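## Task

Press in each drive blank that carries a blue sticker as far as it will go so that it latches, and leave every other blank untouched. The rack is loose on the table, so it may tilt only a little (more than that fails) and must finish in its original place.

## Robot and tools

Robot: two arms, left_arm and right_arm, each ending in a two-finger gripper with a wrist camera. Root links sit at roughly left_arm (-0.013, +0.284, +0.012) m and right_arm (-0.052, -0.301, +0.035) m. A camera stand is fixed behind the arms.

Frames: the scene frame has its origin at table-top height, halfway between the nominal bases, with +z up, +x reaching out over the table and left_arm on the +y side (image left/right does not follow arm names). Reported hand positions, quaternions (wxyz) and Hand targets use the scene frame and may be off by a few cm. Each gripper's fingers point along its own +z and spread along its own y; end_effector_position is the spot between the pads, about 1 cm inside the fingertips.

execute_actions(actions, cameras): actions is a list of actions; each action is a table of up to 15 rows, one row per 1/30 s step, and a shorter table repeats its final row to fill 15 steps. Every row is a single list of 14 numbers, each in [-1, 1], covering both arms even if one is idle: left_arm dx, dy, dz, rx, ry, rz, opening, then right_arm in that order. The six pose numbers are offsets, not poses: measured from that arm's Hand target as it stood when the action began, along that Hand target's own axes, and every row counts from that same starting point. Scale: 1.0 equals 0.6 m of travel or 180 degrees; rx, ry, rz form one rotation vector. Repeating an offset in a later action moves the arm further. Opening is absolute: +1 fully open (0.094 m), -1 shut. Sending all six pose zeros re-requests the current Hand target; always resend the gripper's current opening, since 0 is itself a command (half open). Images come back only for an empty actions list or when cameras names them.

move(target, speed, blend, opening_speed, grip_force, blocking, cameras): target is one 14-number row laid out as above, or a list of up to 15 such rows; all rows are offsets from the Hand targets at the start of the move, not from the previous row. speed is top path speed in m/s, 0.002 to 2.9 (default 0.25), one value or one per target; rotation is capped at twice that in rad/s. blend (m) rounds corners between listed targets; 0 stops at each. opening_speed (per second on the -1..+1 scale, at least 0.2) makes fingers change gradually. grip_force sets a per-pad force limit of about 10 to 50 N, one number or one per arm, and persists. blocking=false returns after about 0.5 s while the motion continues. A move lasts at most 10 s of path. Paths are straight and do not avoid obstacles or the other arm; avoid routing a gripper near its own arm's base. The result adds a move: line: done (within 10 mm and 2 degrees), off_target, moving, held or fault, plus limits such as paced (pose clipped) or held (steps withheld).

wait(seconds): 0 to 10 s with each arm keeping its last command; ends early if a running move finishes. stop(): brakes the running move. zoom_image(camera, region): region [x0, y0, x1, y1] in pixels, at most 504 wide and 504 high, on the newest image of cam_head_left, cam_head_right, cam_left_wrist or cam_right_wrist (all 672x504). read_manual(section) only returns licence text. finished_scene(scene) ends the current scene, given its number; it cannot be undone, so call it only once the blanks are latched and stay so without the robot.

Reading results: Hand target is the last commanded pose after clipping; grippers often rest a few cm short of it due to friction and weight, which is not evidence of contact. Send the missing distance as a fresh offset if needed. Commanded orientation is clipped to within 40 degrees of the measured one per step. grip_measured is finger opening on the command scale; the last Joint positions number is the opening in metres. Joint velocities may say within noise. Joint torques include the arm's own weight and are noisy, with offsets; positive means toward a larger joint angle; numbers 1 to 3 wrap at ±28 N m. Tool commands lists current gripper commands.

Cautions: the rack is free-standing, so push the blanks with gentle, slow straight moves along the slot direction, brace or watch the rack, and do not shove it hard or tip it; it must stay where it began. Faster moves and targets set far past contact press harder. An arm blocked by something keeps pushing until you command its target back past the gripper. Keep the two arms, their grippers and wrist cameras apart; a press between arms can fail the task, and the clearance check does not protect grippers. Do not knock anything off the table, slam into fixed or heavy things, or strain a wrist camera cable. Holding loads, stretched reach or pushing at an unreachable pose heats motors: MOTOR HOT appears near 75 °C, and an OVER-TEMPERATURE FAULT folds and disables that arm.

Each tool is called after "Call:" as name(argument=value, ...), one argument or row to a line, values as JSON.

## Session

Call:
execute_actions(
  actions=[],
)

Call:
zoom_image(
  camera="cam_head_left",
  region=[220, 50, 500, 210],
)

Scene clock: 0.00 s.
left_arm: end_effector_position=(+0.2876, +0.2100, +0.2731) grip_measured=+1.000 end_effector_quat_wxyz=(+0.595, -0.006, +0.801, +0.070) | right_arm: end_effector_position=(+0.2287, -0.0895, +0.2647) grip_measured=+1.000 end_effector_quat_wxyz=(+0.649, -0.075, +0.729, +0.202)
Joint positions: left_arm=[-0.599 0.843 0.697 -0.242 -0.727 -0.157 0.094] | right_arm=[0.921 0.997 0.389 0.523 0.478 0.238 0.094]
Joint velocities: within noise
Joint torques (N m): no reading
Heat: left arm: 28 °C; right arm: 29 °C.
Hand target: left_arm +0.2868, +0.2097, +0.2880; +0.609, -0.018, +0.790, +0.059 | right_arm +0.2278, -0.0886, +0.2743; +0.656, -0.074, +0.722, +0.206
Tool commands: left_gripper/opening=+1.0 right_gripper/opening=+1.0

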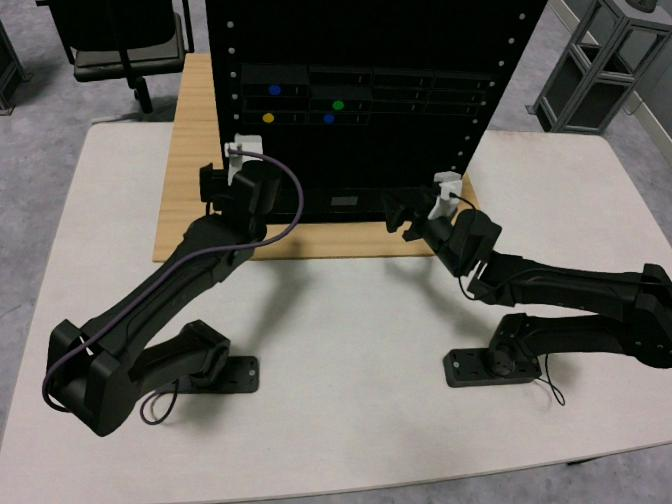

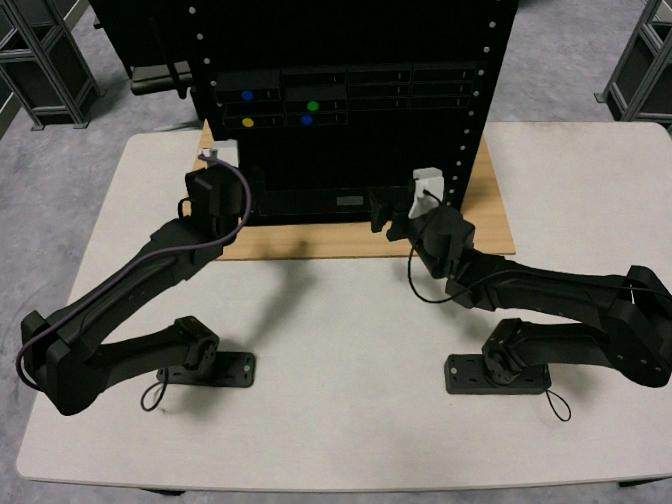

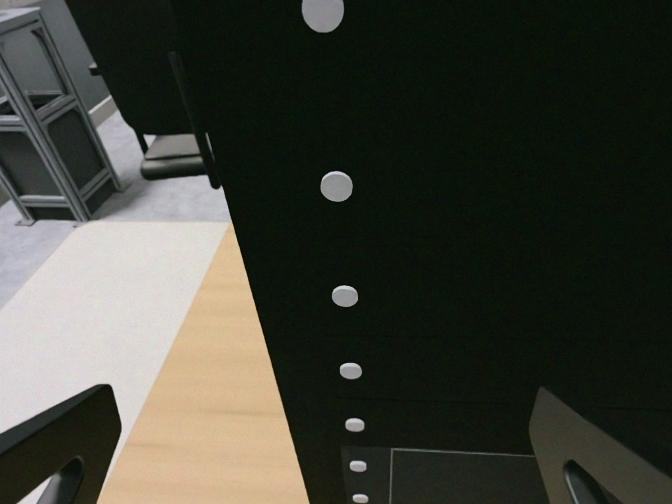

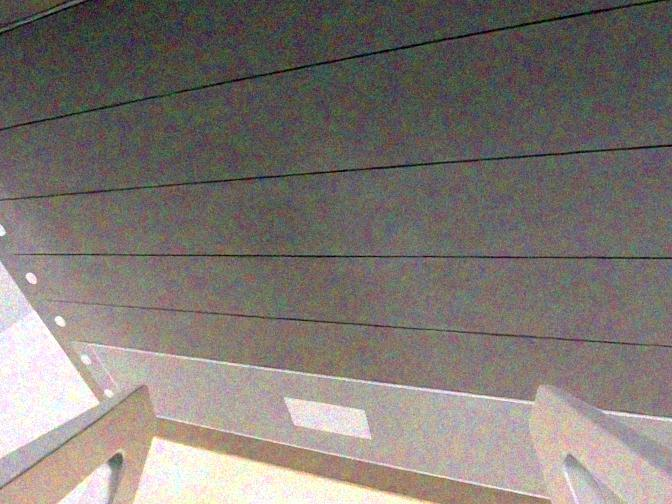

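Scaled by 1.800 from the camera's 672x504 image, which has a finer 960x720 frame.

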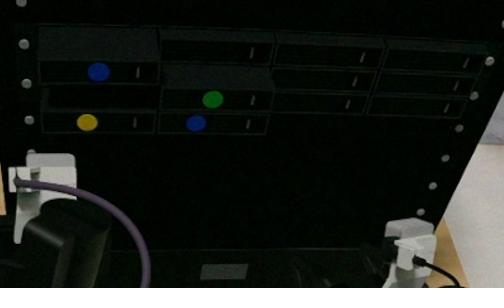

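Call:
move(
  target=[
    [0.017,0.007,-0.064,0,0,0,-1,0,-0.04,-0.04,0,0,0,1],
    [-0.2435,-0.096,-0.165,0.034,-0.097,-0.019,-1,0,-0.12,-0.1,0,0,0,1],
  ],
  blend=[0.03,0],
  cameras=["cam_left_wrist"],
)

Scene clock: 8.47 s.
left_arm: end_effector_position=(+0.2350, +0.1287, +0.4323) grip_measured=-0.996 end_effector_quat_wxyz=(+0.710, +0.031, +0.703, +0.020) | right_arm: end_effector_position=(+0.2022, -0.1785, +0.2785) grip_measured=+1.000 end_effector_quat_wxyz=(+0.673, -0.057, +0.705, +0.217)
Joint positions: left_arm=[-1.114 0.919 1.039 -0.095 -1.139 0.094 0] | right_arm=[0.582 0.432 0.251 0.181 0.151 0.232 0.094]
Joint torques (N m): left_arm=[0.12 -0.25 6.95 2.15 -0.06 0.06] | right_arm=[-0.47 0.06 6.39 1.1 -0.11 -0.16]
Heat: left arm: 29 °C; right arm: 30 °C.
Hand target: left_arm +0.2349, +0.1349, +0.4497; +0.724, +0.000, +0.690, +0.001 | right_arm +0.1998, -0.1773, +0.2631; +0.656, -0.074, +0.722, +0.206
Off the commanded pose: left_arm 0.019 m, 5 deg | right_arm 0.016 m, 4 deg.
move: off_target (left_arm, right_arm); blend cut to 0.02 m at target 1
Images, in order (width x height): cam_left_wrist 672x504.

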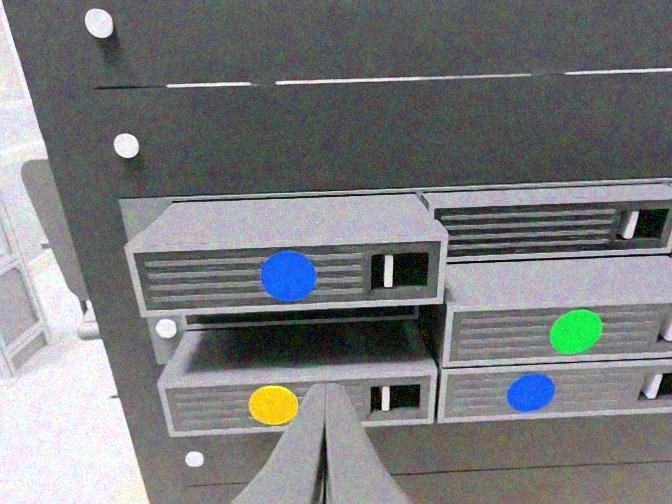

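Call:
move(
  target=[-0.02,0.015,0.075,0,0,-0.01,-1,0,0,0,0,0,0,1],
  cameras=["cam_left_wrist"],
  speed=0.15,
)

Scene clock: 10.87 s.
left_arm: end_effector_position=(+0.2814, +0.1427, +0.4427) grip_measured=-0.996 end_effector_quat_wxyz=(+0.711, +0.007, +0.703, +0.019) | right_arm: end_effector_position=(+0.2022, -0.1785, +0.2785) grip_measured=+1.000 end_effector_quat_wxyz=(+0.673, -0.057, +0.705, +0.217)
Joint positions: left_arm=[-0.863 0.998 1.111 -0.094 -0.922 0.053 0] | right_arm=[0.582 0.432 0.251 0.181 0.151 0.232 0.094]
Joint torques (N m): left_arm=[0.69 -0.98 8.98 1.73 0.25 -0.18] | right_arm=[-0.47 0.08 6.42 1.1 -0.11 -0.17]
Heat: left arm: 29 °C; right arm: 30 °C.
Hand target: left_arm +0.2793, +0.1439, +0.4639; +0.724, -0.011, +0.690, -0.011 | right_arm +0.1998, -0.1773, +0.2631; +0.656, -0.074, +0.722, +0.206
Off the commanded pose: left_arm 0.021 m, 5 deg | right_arm 0.016 m, 4 deg.
move: off_target (left_arm, right_arm)
Images, in order (width x height): cam_left_wrist 672x504.

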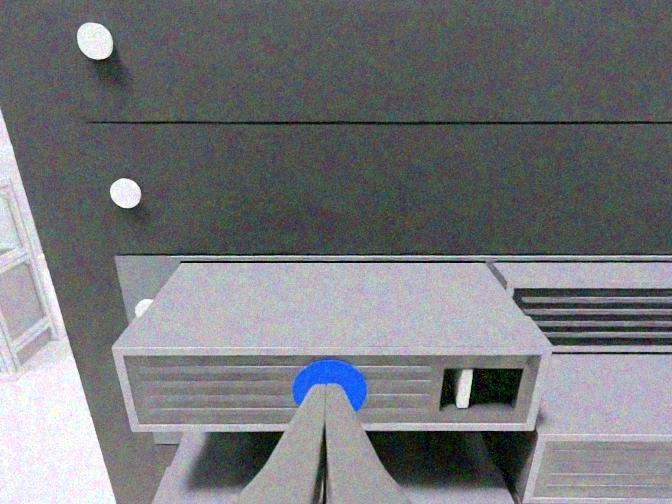

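Call:
move(
  target=[
    [-0.014,0,0.01,0,0,0,-1,0,0,0,0,0,0,1],
    [-0.014,0,0.1,0,0,0,-1,0,0,0,0,0,0,1],
  ],
  blend=[0.005,0],
  cameras=["cam_left_wrist"],
  speed=0.08,
)

Scene clock: 13.27 s.
left_arm: end_effector_position=(+0.3366, +0.1445, +0.4586) grip_measured=-0.996 end_effector_quat_wxyz=(+0.711, +0.002, +0.704, +0.014) | right_arm: end_effector_position=(+0.2022, -0.1785, +0.2785) grip_measured=+1.000 end_effector_quat_wxyz=(+0.673, -0.057, +0.705, +0.217)
Joint positions: left_arm=[-0.66 1.154 1.255 -0.087 -0.719 0.031 0] | right_arm=[0.582 0.432 0.251 0.181 0.151 0.232 0.094]
Joint torques (N m): left_arm=[0.68 -1.51 8.12 1.96 0.32 -0.18] | right_arm=[-0.47 0.08 6.41 1.11 -0.11 -0.17]
Heat: left arm: 29 °C; right arm: 30 °C.
Hand target: left_arm +0.3388, +0.1442, +0.4751; +0.724, -0.011, +0.690, -0.011 | right_arm +0.1998, -0.1773, +0.2631; +0.656, -0.074, +0.722, +0.206
Off the commanded pose: left_arm 0.017 m, 4 deg | right_arm 0.016 m, 4 deg.
move: off_target (left_arm, right_arm)
Images, in order (width x height): cam_left_wrist 672x504.

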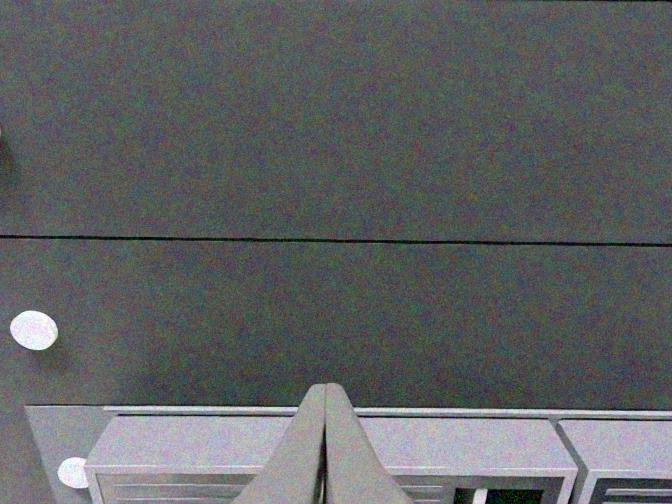

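Call:
move(
  target=[
    [0,0,-0.05,0,0,0,-1,0,0,0,0,0,0,1],
    [0.03,0,-0.05,0,0,0,-1,0,0,0,0,0,0,1],
  ],
  blend=[0.01,0],
  cameras=["cam_left_wrist"],
  speed=0.12,
)

Scene clock: 15.13 s.
left_arm: end_effector_position=(+0.3144, +0.1394, +0.4391) grip_measured=-0.996 end_effector_quat_wxyz=(+0.704, +0.016, +0.710, +0.012) | right_arm: end_effector_position=(+0.2022, -0.1785, +0.2785) grip_measured=+1.000 end_effector_quat_wxyz=(+0.673, -0.057, +0.705, +0.217)
Joint positions: left_arm=[-0.734 1.079 1.155 -0.087 -0.77 0.031 0] | right_arm=[0.582 0.432 0.251 0.181 0.151 0.232 0.094]
Joint torques (N m): left_arm=[-0.59 -2.86 5.83 2.31 -0.11 -0.14] | right_arm=[-0.46 0.08 6.41 1.1 -0.11 -0.17]
Heat: left arm: 29 °C; right arm: 30 °C.
Hand target: left_arm +0.3097, +0.1437, +0.4557; +0.724, -0.011, +0.690, -0.011 | right_arm +0.1998, -0.1773, +0.2631; +0.656, -0.074, +0.722, +0.206
Off the commanded pose: left_arm 0.018 m, 5 deg | right_arm 0.016 m, 4 deg.
move: off_target (left_arm, right_arm); blend cut to 0.009 m at target 1
Images, in order (width x height): cam_left_wrist 672x504.

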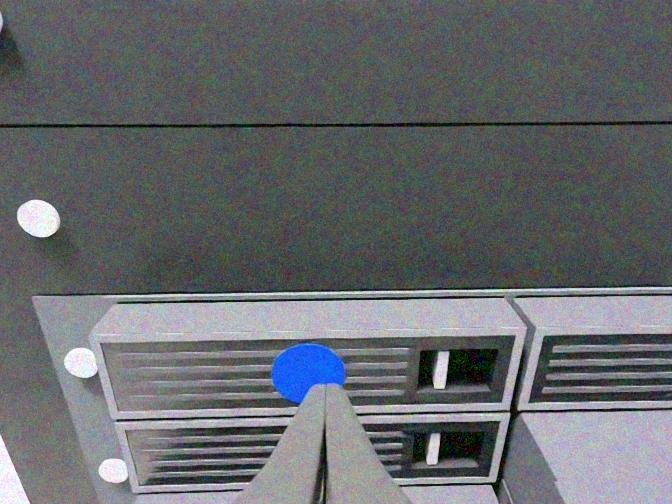

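Call:
move(
  target=[0.002,0.005,0.065,0,0,0,-1,0,0,0,0,0,0,1],
  cameras=["cam_left_wrist"],
  speed=0.07,
)

Call:
move(
  target=[0,0,0.028,0,0,0,-1,0,0,0,0,0,0,1],
  cameras=["cam_left_wrist"],
  speed=0.06,
)

Scene clock: 16.97 s.
left_arm: end_effector_position=(+0.3295, +0.1447, +0.4325) grip_measured=-0.996 end_effector_quat_wxyz=(+0.700, +0.019, +0.714, +0.014) | right_arm: end_effector_position=(+0.2022, -0.1785, +0.2785) grip_measured=+1.000 end_effector_quat_wxyz=(+0.673, -0.057, +0.705, +0.217)
Joint positions: left_arm=[-0.666 1.103 1.154 -0.077 -0.702 0.03 0] | right_arm=[0.582 0.432 0.251 0.181 0.151 0.232 0.094]
Joint torques (N m): left_arm=[4.11 1.03 9.29 2.71 0.47 -0.17] | right_arm=[-0.47 0.08 6.42 1.1 -0.11 -0.16]
Heat: left arm: 30 °C; right arm: 30 °C.
Hand target: left_arm +0.3487, +0.1467, +0.4563; +0.724, -0.011, +0.690, -0.011 | right_arm +0.1998, -0.1773, +0.2631; +0.656, -0.074, +0.722, +0.206
Off the commanded pose: left_arm 0.031 m, 6 deg | right_arm 0.016 m, 4 deg.
move: off_target (left_arm, right_arm)
Images, in order (width x height): cam_left_wrist 672x504.

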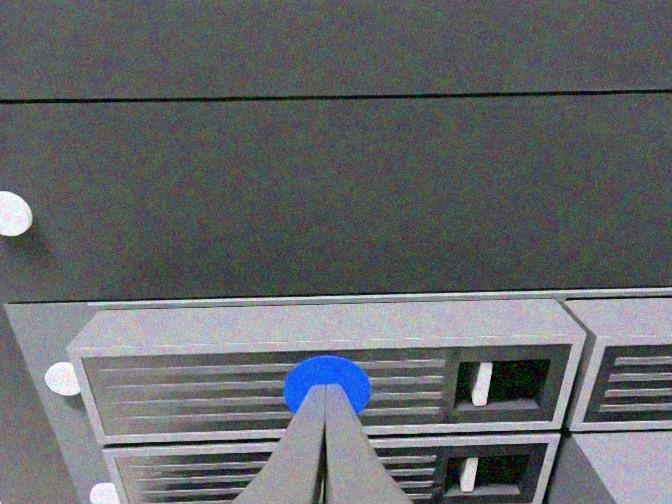

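Scene clock: 18.00 s.
left_arm: end_effector_position=(+0.3304, +0.1451, +0.4322) grip_measured=-0.996 end_effector_quat_wxyz=(+0.699, +0.023, +0.715, +0.010) | right_arm: end_effector_position=(+0.2022, -0.1785, +0.2785) grip_measured=+1.000 end_effector_quat_wxyz=(+0.673, -0.057, +0.705, +0.217)
Joint positions: left_arm=[-0.654 1.1 1.154 -0.083 -0.678 0.028 0] | right_arm=[0.582 0.432 0.251 0.181 0.151 0.232 0.094]
Joint torques (N m): left_arm=[6.64 4.36 10.77 2.99 0.62 -0.18] | right_arm=[-0.5 0.08 6.39 1.1 -0.11 -0.16]
Heat: left arm: 30 °C; right arm: 30 °C.
Hand target: left_arm +0.3655, +0.1467, +0.4571; +0.724, -0.011, +0.690, -0.011 | right_arm +0.1998, -0.1773, +0.2631; +0.656, -0.074, +0.722, +0.206
Off the commanded pose: left_arm 0.043 m, 6 deg | right_arm 0.016 m, 4 deg.
move: off_target (left_arm, right_arm)
Images, in order (width x height): cam_left_wrist 672x504.

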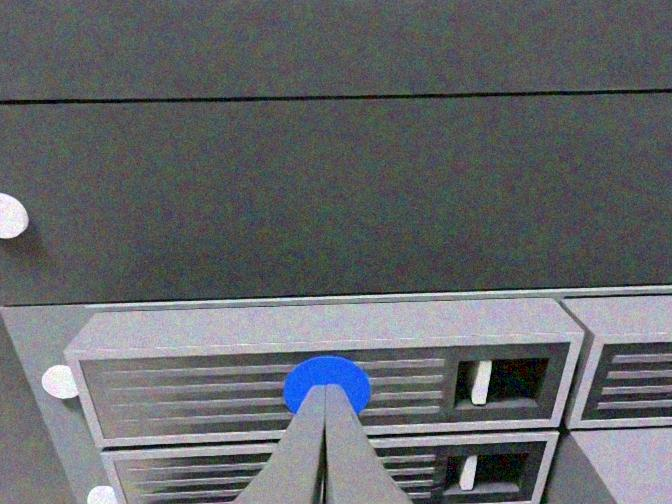

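Call:
move(
  target=[
    [0,0,-0.19,0,0,0,-1,0,0,0,0,0,0,1],
    [0.10,-0.17,-0.2,0,-0.13,0.005,-1,0,0,0,0,0,0,1],
  ],
  blend=[0.03,0],
  cameras=["cam_left_wrist","cam_head_left"],
  speed=0.25,
)

Scene clock: 22.03 s.
left_arm: end_effector_position=(+0.2543, +0.0359, +0.3732) grip_measured=-0.996 end_effector_quat_wxyz=(+0.815, +0.043, +0.577, +0.023) | right_arm: end_effector_position=(+0.2022, -0.1785, +0.2785) grip_measured=+1.000 end_effector_quat_wxyz=(+0.673, -0.057, +0.705, +0.217)
Joint positions: left_arm=[-1.147 1.436 0.686 1.448 -1.032 0.726 0] | right_arm=[0.582 0.432 0.251 0.181 0.151 0.232 0.094]
Joint torques (N m): left_arm=[0.44 -3.99 5.85 2.2 0.67 0.07] | right_arm=[-0.47 0.09 6.41 1.1 -0.11 -0.17]
Heat: left arm: 30 °C; right arm: 31 °C.
Hand target: left_arm +0.2484, +0.0428, +0.3946; +0.849, -0.007, +0.529, -0.003 | right_arm +0.1998, -0.1773, +0.2631; +0.656, -0.074, +0.722, +0.206
Off the commanded pose: left_arm 0.023 m, 9 deg | right_arm 0.016 m, 4 deg.
joint sent to its limit (left arm) — joint 4 (wrist pitch), upper limit. The joint targets are off in position and orientation.
move: off_target (left_arm, right_arm)
Images, in order (width x height): cam_head_left 672x504, cam_left_wrist 672x504.

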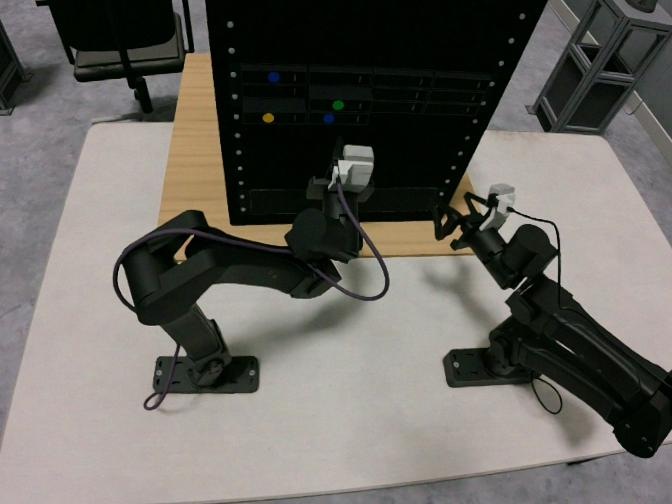

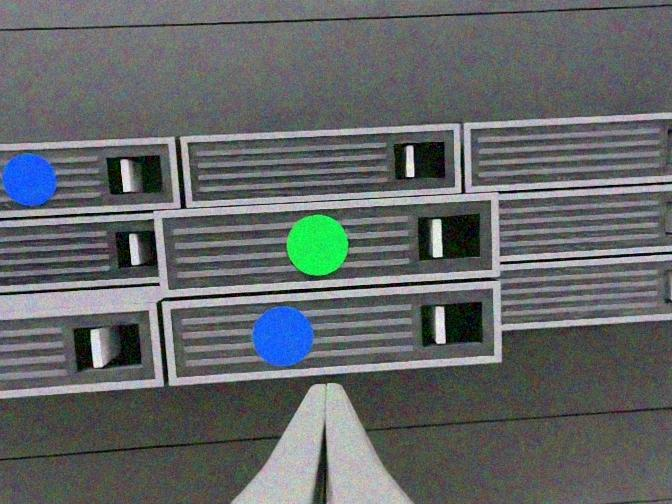

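Call:
move(
  target=[0.003,0,0.0395,0,0,-0.017,-1,0,0,0,0,0,0,1],
  cameras=["cam_left_wrist"],
  speed=0.1,
)

Scene clock: 26.67 s.
left_arm: end_effector_position=(+0.2766, +0.0379, +0.3714) grip_measured=-0.996 end_effector_quat_wxyz=(+0.821, +0.033, +0.570, +0.027) | right_arm: end_effector_position=(+0.2022, -0.1785, +0.2785) grip_measured=+1.000 end_effector_quat_wxyz=(+0.673, -0.057, +0.705, +0.217)
Joint positions: left_arm=[-1.068 1.487 0.712 1.448 -0.977 0.674 0] | right_arm=[0.582 0.432 0.251 0.181 0.151 0.232 0.094]
Joint torques (N m): left_arm=[0.58 -4.22 8.12 2.26 0.62 -0.2] | right_arm=[-0.49 0.06 6.41 1.1 -0.11 -0.16]
Heat: left arm: 30 °C; right arm: 31 °C.
Hand target: left_arm +0.2705, +0.0430, +0.4034; +0.848, -0.022, +0.528, -0.025 | right_arm +0.1998, -0.1773, +0.2631; +0.656, -0.074, +0.722, +0.206
Off the commanded pose: left_arm 0.033 m, 10 deg | right_arm 0.016 m, 4 deg.
joint sent to its limit (left arm) — joint 4 (wrist pitch), upper limit. The joint targets are off in position, not in orientation.
move: off_target (left_arm, right_arm)
Images, in order (width x height): cam_left_wrist 672x504.

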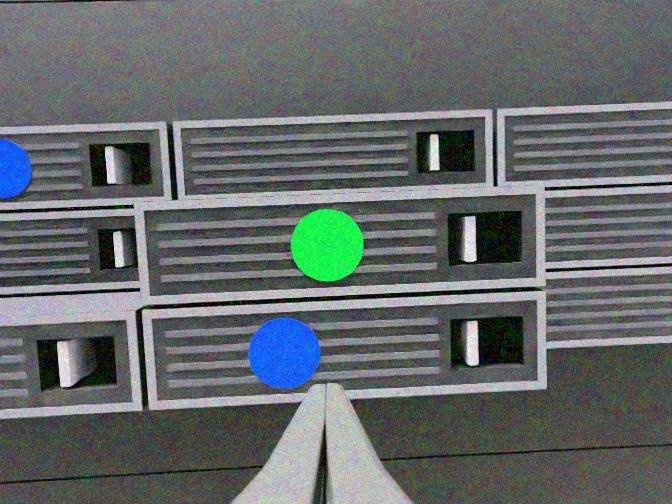

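Call:
move(
  target=[0,-0.010,0,0,0.024,-0.008,-1,0,0,0,0,0,0,1],
  cameras=["cam_left_wrist"],
  speed=0.1,
)

Scene clock: 29.07 s.
left_arm: end_effector_position=(+0.2751, +0.0365, +0.3859) grip_measured=-0.996 end_effector_quat_wxyz=(+0.824, -0.005, +0.567, -0.011) | right_arm: end_effector_position=(+0.2022, -0.1785, +0.2785) grip_measured=+1.000 end_effector_quat_wxyz=(+0.673, -0.057, +0.705, +0.217)
Joint positions: left_arm=[-1.079 1.487 0.759 1.445 -0.995 0.61 0] | right_arm=[0.582 0.432 0.251 0.181 0.151 0.232 0.094]
Joint torques (N m): left_arm=[-0.64 -5.71 8.06 0.81 0.22 -0.19] | right_arm=[-0.47 0.08 6.43 1.1 -0.1 -0.16]
Heat: left arm: 30 °C; right arm: 31 °C.
Hand target: left_arm +0.2704, +0.0370, +0.4038; +0.827, -0.027, +0.560, -0.037 | right_arm +0.1998, -0.1773, +0.2631; +0.656, -0.074, +0.722, +0.206
Off the commanded pose: left_arm 0.018 m, 4 deg | right_arm 0.016 m, 4 deg.
move: off_target (left_arm, right_arm)
Images, in order (width x height): cam_left_wrist 672x504.

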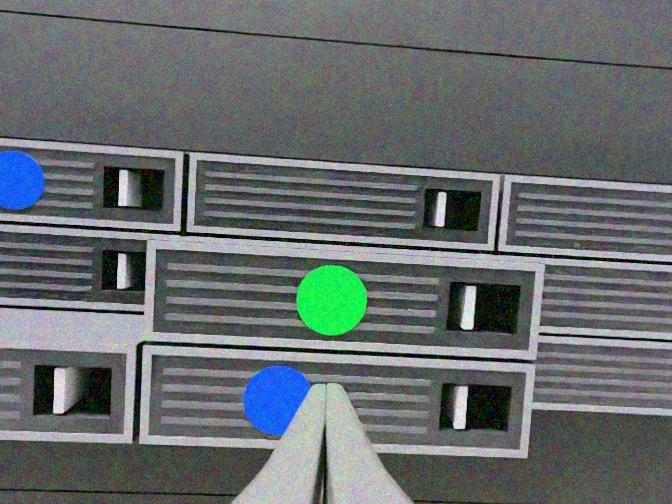

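Call:
move(
  target=[0.015,-0.005,0.0155,0,0,0.008,-1,0,0,0,0,0,0,1],
  cameras=["cam_left_wrist"],
  speed=0.08,
)

Scene clock: 31.00 s.
left_arm: end_effector_position=(+0.2783, +0.0340, +0.3860) grip_measured=-0.996 end_effector_quat_wxyz=(+0.823, -0.010, +0.567, -0.014) | right_arm: end_effector_position=(+0.2022, -0.1785, +0.2785) grip_measured=+1.000 end_effector_quat_wxyz=(+0.673, -0.057, +0.705, +0.217)
Joint positions: left_arm=[-1.074 1.502 0.776 1.44 -0.997 0.594 0] | right_arm=[0.582 0.432 0.251 0.181 0.151 0.232 0.094]
Joint torques (N m): left_arm=[0.66 -4.53 8.12 0.66 0.46 -0.16] | right_arm=[-0.49 0.1 6.41 1.1 -0.1 -0.16]
Heat: left arm: 30 °C; right arm: 31 °C.
Hand target: left_arm +0.2822, +0.0332, +0.3992; +0.828, -0.020, +0.560, -0.026 | right_arm +0.1998, -0.1773, +0.2631; +0.656, -0.074, +0.722, +0.206
Off the commanded pose: left_arm 0.014 m, 2 deg | right_arm 0.016 m, 4 deg.
move: off_target (left_arm, right_arm)
Images, in order (width x height): cam_left_wrist 672x504.

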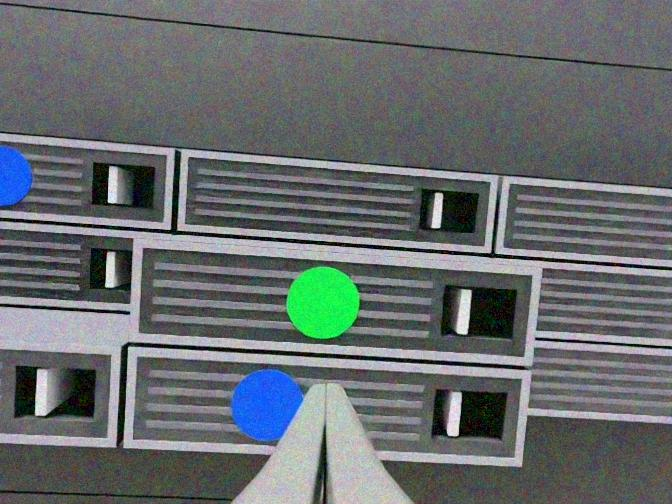

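Call:
move(
  target=[0.017,0.002,-0.004,0,0,0.01,-1,0,0,0,0,0,0,1],
  cameras=["cam_left_wrist"],
  speed=0.08,
)

Scene clock: 32.37 s.
left_arm: end_effector_position=(+0.2817, +0.0308, +0.3794) grip_measured=-0.996 end_effector_quat_wxyz=(+0.821, -0.004, +0.571, -0.007) | right_arm: end_effector_position=(+0.2022, -0.1785, +0.2785) grip_measured=+1.000 end_effector_quat_wxyz=(+0.673, -0.057, +0.705, +0.217)
Joint positions: left_arm=[-1.07 1.522 0.776 1.44 -0.997 0.594 0] | right_arm=[0.582 0.432 0.251 0.181 0.151 0.232 0.094]
Joint torques (N m): left_arm=[0.75 -4.62 6.12 1.11 0.49 0.05] | right_arm=[-0.47 0.08 6.41 1.1 -0.1 -0.16]
Heat: left arm: 30 °C; right arm: 31 °C.
Hand target: left_arm +0.2838, +0.0337, +0.3888; +0.828, -0.011, +0.560, -0.013 | right_arm +0.1998, -0.1773, +0.2631; +0.656, -0.074, +0.722, +0.206
Off the commanded pose: left_arm 0.010 m, 2 deg | right_arm 0.016 m, 4 deg.
move: off_target (right_arm)
Images, in order (width x height): cam_left_wrist 672x504.

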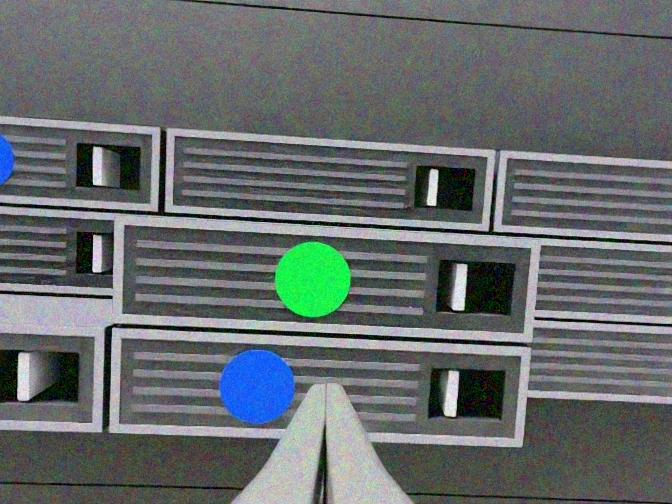

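Call:
move(
  target=[0.0123,0.003,0.049,0,0,0.003,-1,0,0,0,0,0,0,1],
  cameras=["cam_left_wrist"],
  speed=0.06,
)

Scene clock: 37.10 s.
left_arm: end_effector_position=(+0.3120, +0.0440, +0.3798) grip_measured=-0.996 end_effector_quat_wxyz=(+0.822, -0.013, +0.569, +0.009) | right_arm: end_effector_position=(+0.2022, -0.1785, +0.2785) grip_measured=+1.000 end_effector_quat_wxyz=(+0.673, -0.057, +0.705, +0.217)
Joint positions: left_arm=[-0.964 1.542 0.807 1.374 -0.939 0.528 0] | right_arm=[0.582 0.432 0.251 0.181 0.151 0.232 0.094]
Joint torques (N m): left_arm=[0.61 -4.86 8.25 0.67 0.62 -0.16] | right_arm=[-0.47 0.09 6.42 1.11 -0.11 -0.17]
Heat: left arm: 30 °C; right arm: 31 °C.
Hand target: left_arm +0.3139, +0.0354, +0.3928; +0.828, -0.009, +0.560, -0.010 | right_arm +0.1998, -0.1773, +0.2631; +0.656, -0.074, +0.722, +0.206
Off the commanded pose: left_arm 0.016 m, 2 deg | right_arm 0.016 m, 4 deg.
move: off_target (left_arm, right_arm)
Images, in order (width x height): cam_left_wrist 672x504.

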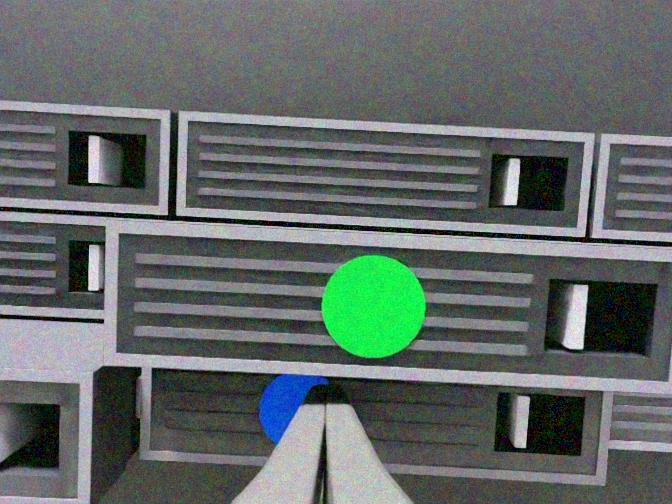

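Call:
move(
  target=[0.0158,-0.010,0.041,0,0,0.008,-1,0,0,0,0,0,0,1],
  cameras=["cam_left_wrist"],
  speed=0.06,
)

Scene clock: 38.53 s.
left_arm: end_effector_position=(+0.3303, +0.0366, +0.3817) grip_measured=-0.996 end_effector_quat_wxyz=(+0.824, -0.011, +0.567, +0.011) | right_arm: end_effector_position=(+0.2022, -0.1785, +0.2785) grip_measured=+1.000 end_effector_quat_wxyz=(+0.673, -0.057, +0.705, +0.217)
Joint positions: left_arm=[-0.926 1.596 0.871 1.341 -0.905 0.502 0] | right_arm=[0.582 0.432 0.251 0.181 0.151 0.232 0.094]
Joint torques (N m): left_arm=[1.37 -4.79 9.07 0.51 0.74 -0.22] | right_arm=[-0.47 0.06 6.42 1.11 -0.11 -0.16]
Heat: left arm: 30 °C; right arm: 31 °C.
Hand target: left_arm +0.3402, +0.0292, +0.3933; +0.828, -0.002, +0.560, +0.001 | right_arm +0.1998, -0.1773, +0.2631; +0.656, -0.074, +0.722, +0.206
Off the commanded pose: left_arm 0.017 m, 2 deg | right_arm 0.016 m, 4 deg.
move: off_target (left_arm, right_arm)
Images, in order (width x height): cam_left_wrist 672x504.

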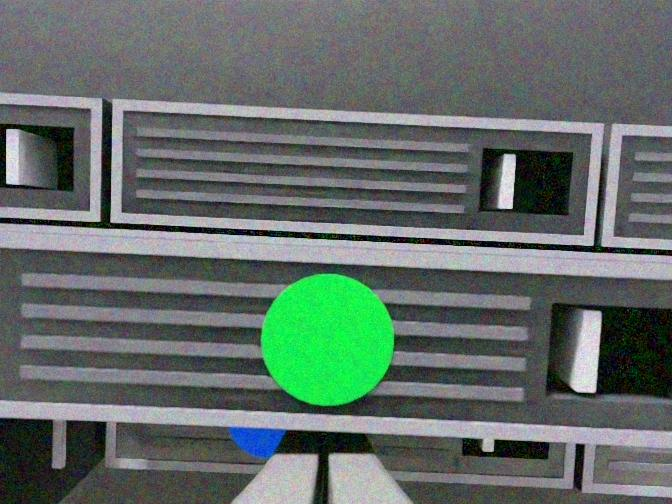

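Call:
move(
  target=[0.0185,0.002,0.0285,0,0,0.005,-1,0,0,0,0,0,0,1],
  cameras=["cam_left_wrist"],
  speed=0.06,
)

Scene clock: 40.17 s.
left_arm: end_effector_position=(+0.3311, +0.0365, +0.3811) grip_measured=-0.996 end_effector_quat_wxyz=(+0.825, -0.021, +0.565, +0.000) | right_arm: end_effector_position=(+0.2022, -0.1785, +0.2785) grip_measured=+1.000 end_effector_quat_wxyz=(+0.673, -0.057, +0.705, +0.217)
Joint positions: left_arm=[-0.924 1.605 0.873 1.356 -0.905 0.478 0] | right_arm=[0.582 0.432 0.251 0.181 0.151 0.232 0.094]
Joint torques (N m): left_arm=[5.59 -3 10.47 0.24 1.16 -0.22] | right_arm=[-0.46 0.1 6.41 1.11 -0.11 -0.16]
Heat: left arm: 29 °C; right arm: 31 °C.
Hand target: left_arm +0.3602, +0.0305, +0.3894; +0.828, +0.003, +0.560, +0.007 | right_arm +0.1998, -0.1773, +0.2631; +0.656, -0.074, +0.722, +0.206
Off the commanded pose: left_arm 0.031 m, 3 deg | right_arm 0.016 m, 4 deg.
move: off_target (left_arm, right_arm)
Images, in order (width x height): cam_left_wrist 672x504.

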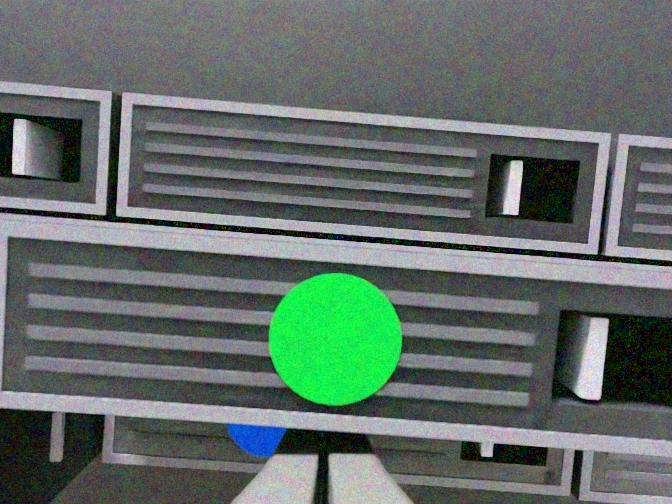

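Call:
move(
  target=[-0.061,0,-0.19,0,0,0,-1,0,0,0,0,0,0,1],
  cameras=["all"],
  speed=0.2,
)

Scene clock: 42.27 s.
left_arm: end_effector_position=(+0.2478, +0.0093, +0.3586) grip_measured=-0.996 end_effector_quat_wxyz=(+0.803, +0.070, +0.591, +0.032) | right_arm: end_effector_position=(+0.2022, -0.1785, +0.2785) grip_measured=+1.000 end_effector_quat_wxyz=(+0.673, -0.057, +0.705, +0.217)
Joint positions: left_arm=[-1.203 1.512 0.726 1.446 -1.075 0.758 0] | right_arm=[0.582 0.432 0.251 0.181 0.151 0.232 0.094]
Joint torques (N m): left_arm=[-0.53 -7.08 4.81 2.23 0.22 0.1] | right_arm=[-0.47 0.09 6.42 1.1 -0.1 -0.16]
Heat: left arm: 30 °C; right arm: 31 °C.
Hand target: left_arm +0.2408, +0.0295, +0.3809; +0.828, +0.003, +0.560, +0.007 | right_arm +0.1998, -0.1773, +0.2631; +0.656, -0.074, +0.722, +0.206
Off the commanded pose: left_arm 0.031 m, 9 deg | right_arm 0.016 m, 4 deg.
joint sent to its limit (left arm) — joint 4 (wrist pitch), upper limit. The joint targets are off in position and orientation.
move: off_target (left_arm, right_arm)

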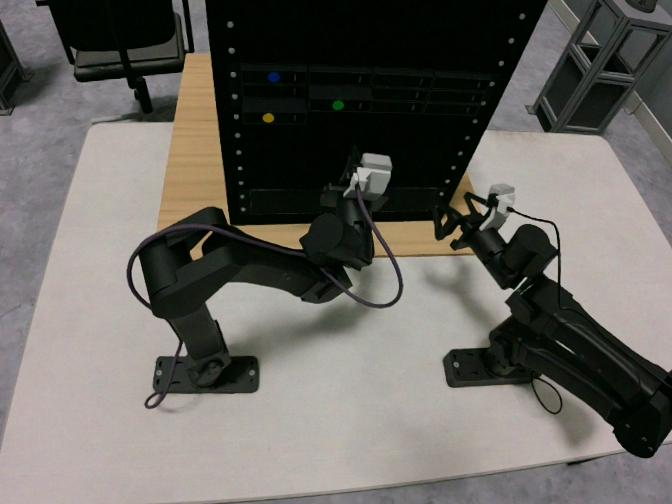

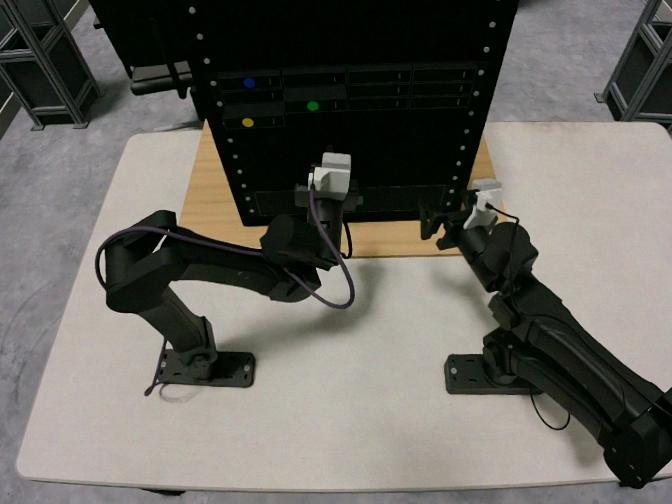

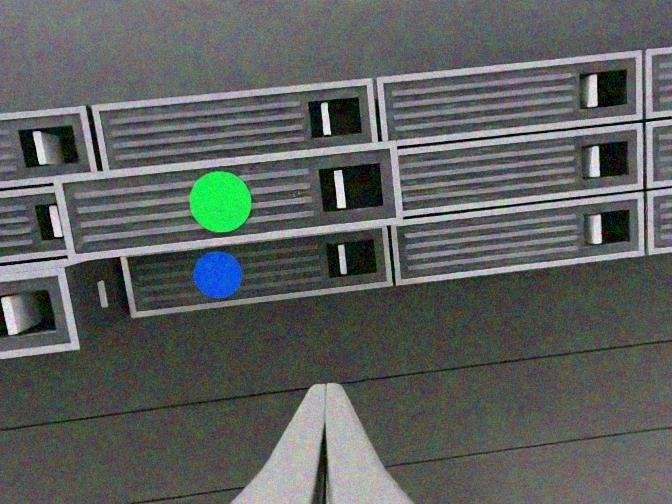

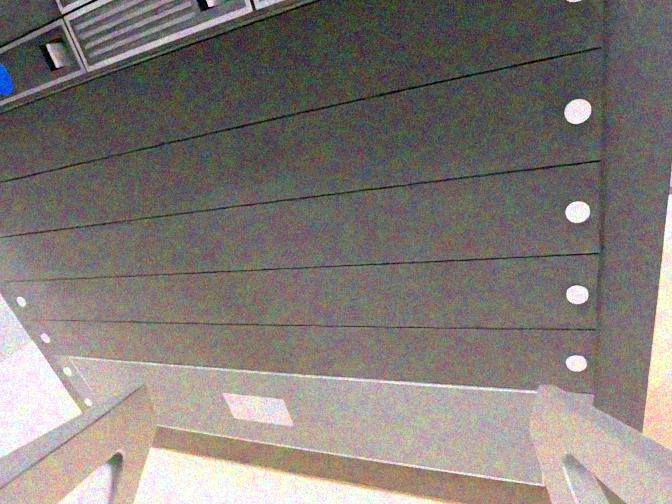

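Call:
finished_scene(
  scene=3,
)

The scene is finished: the task was done.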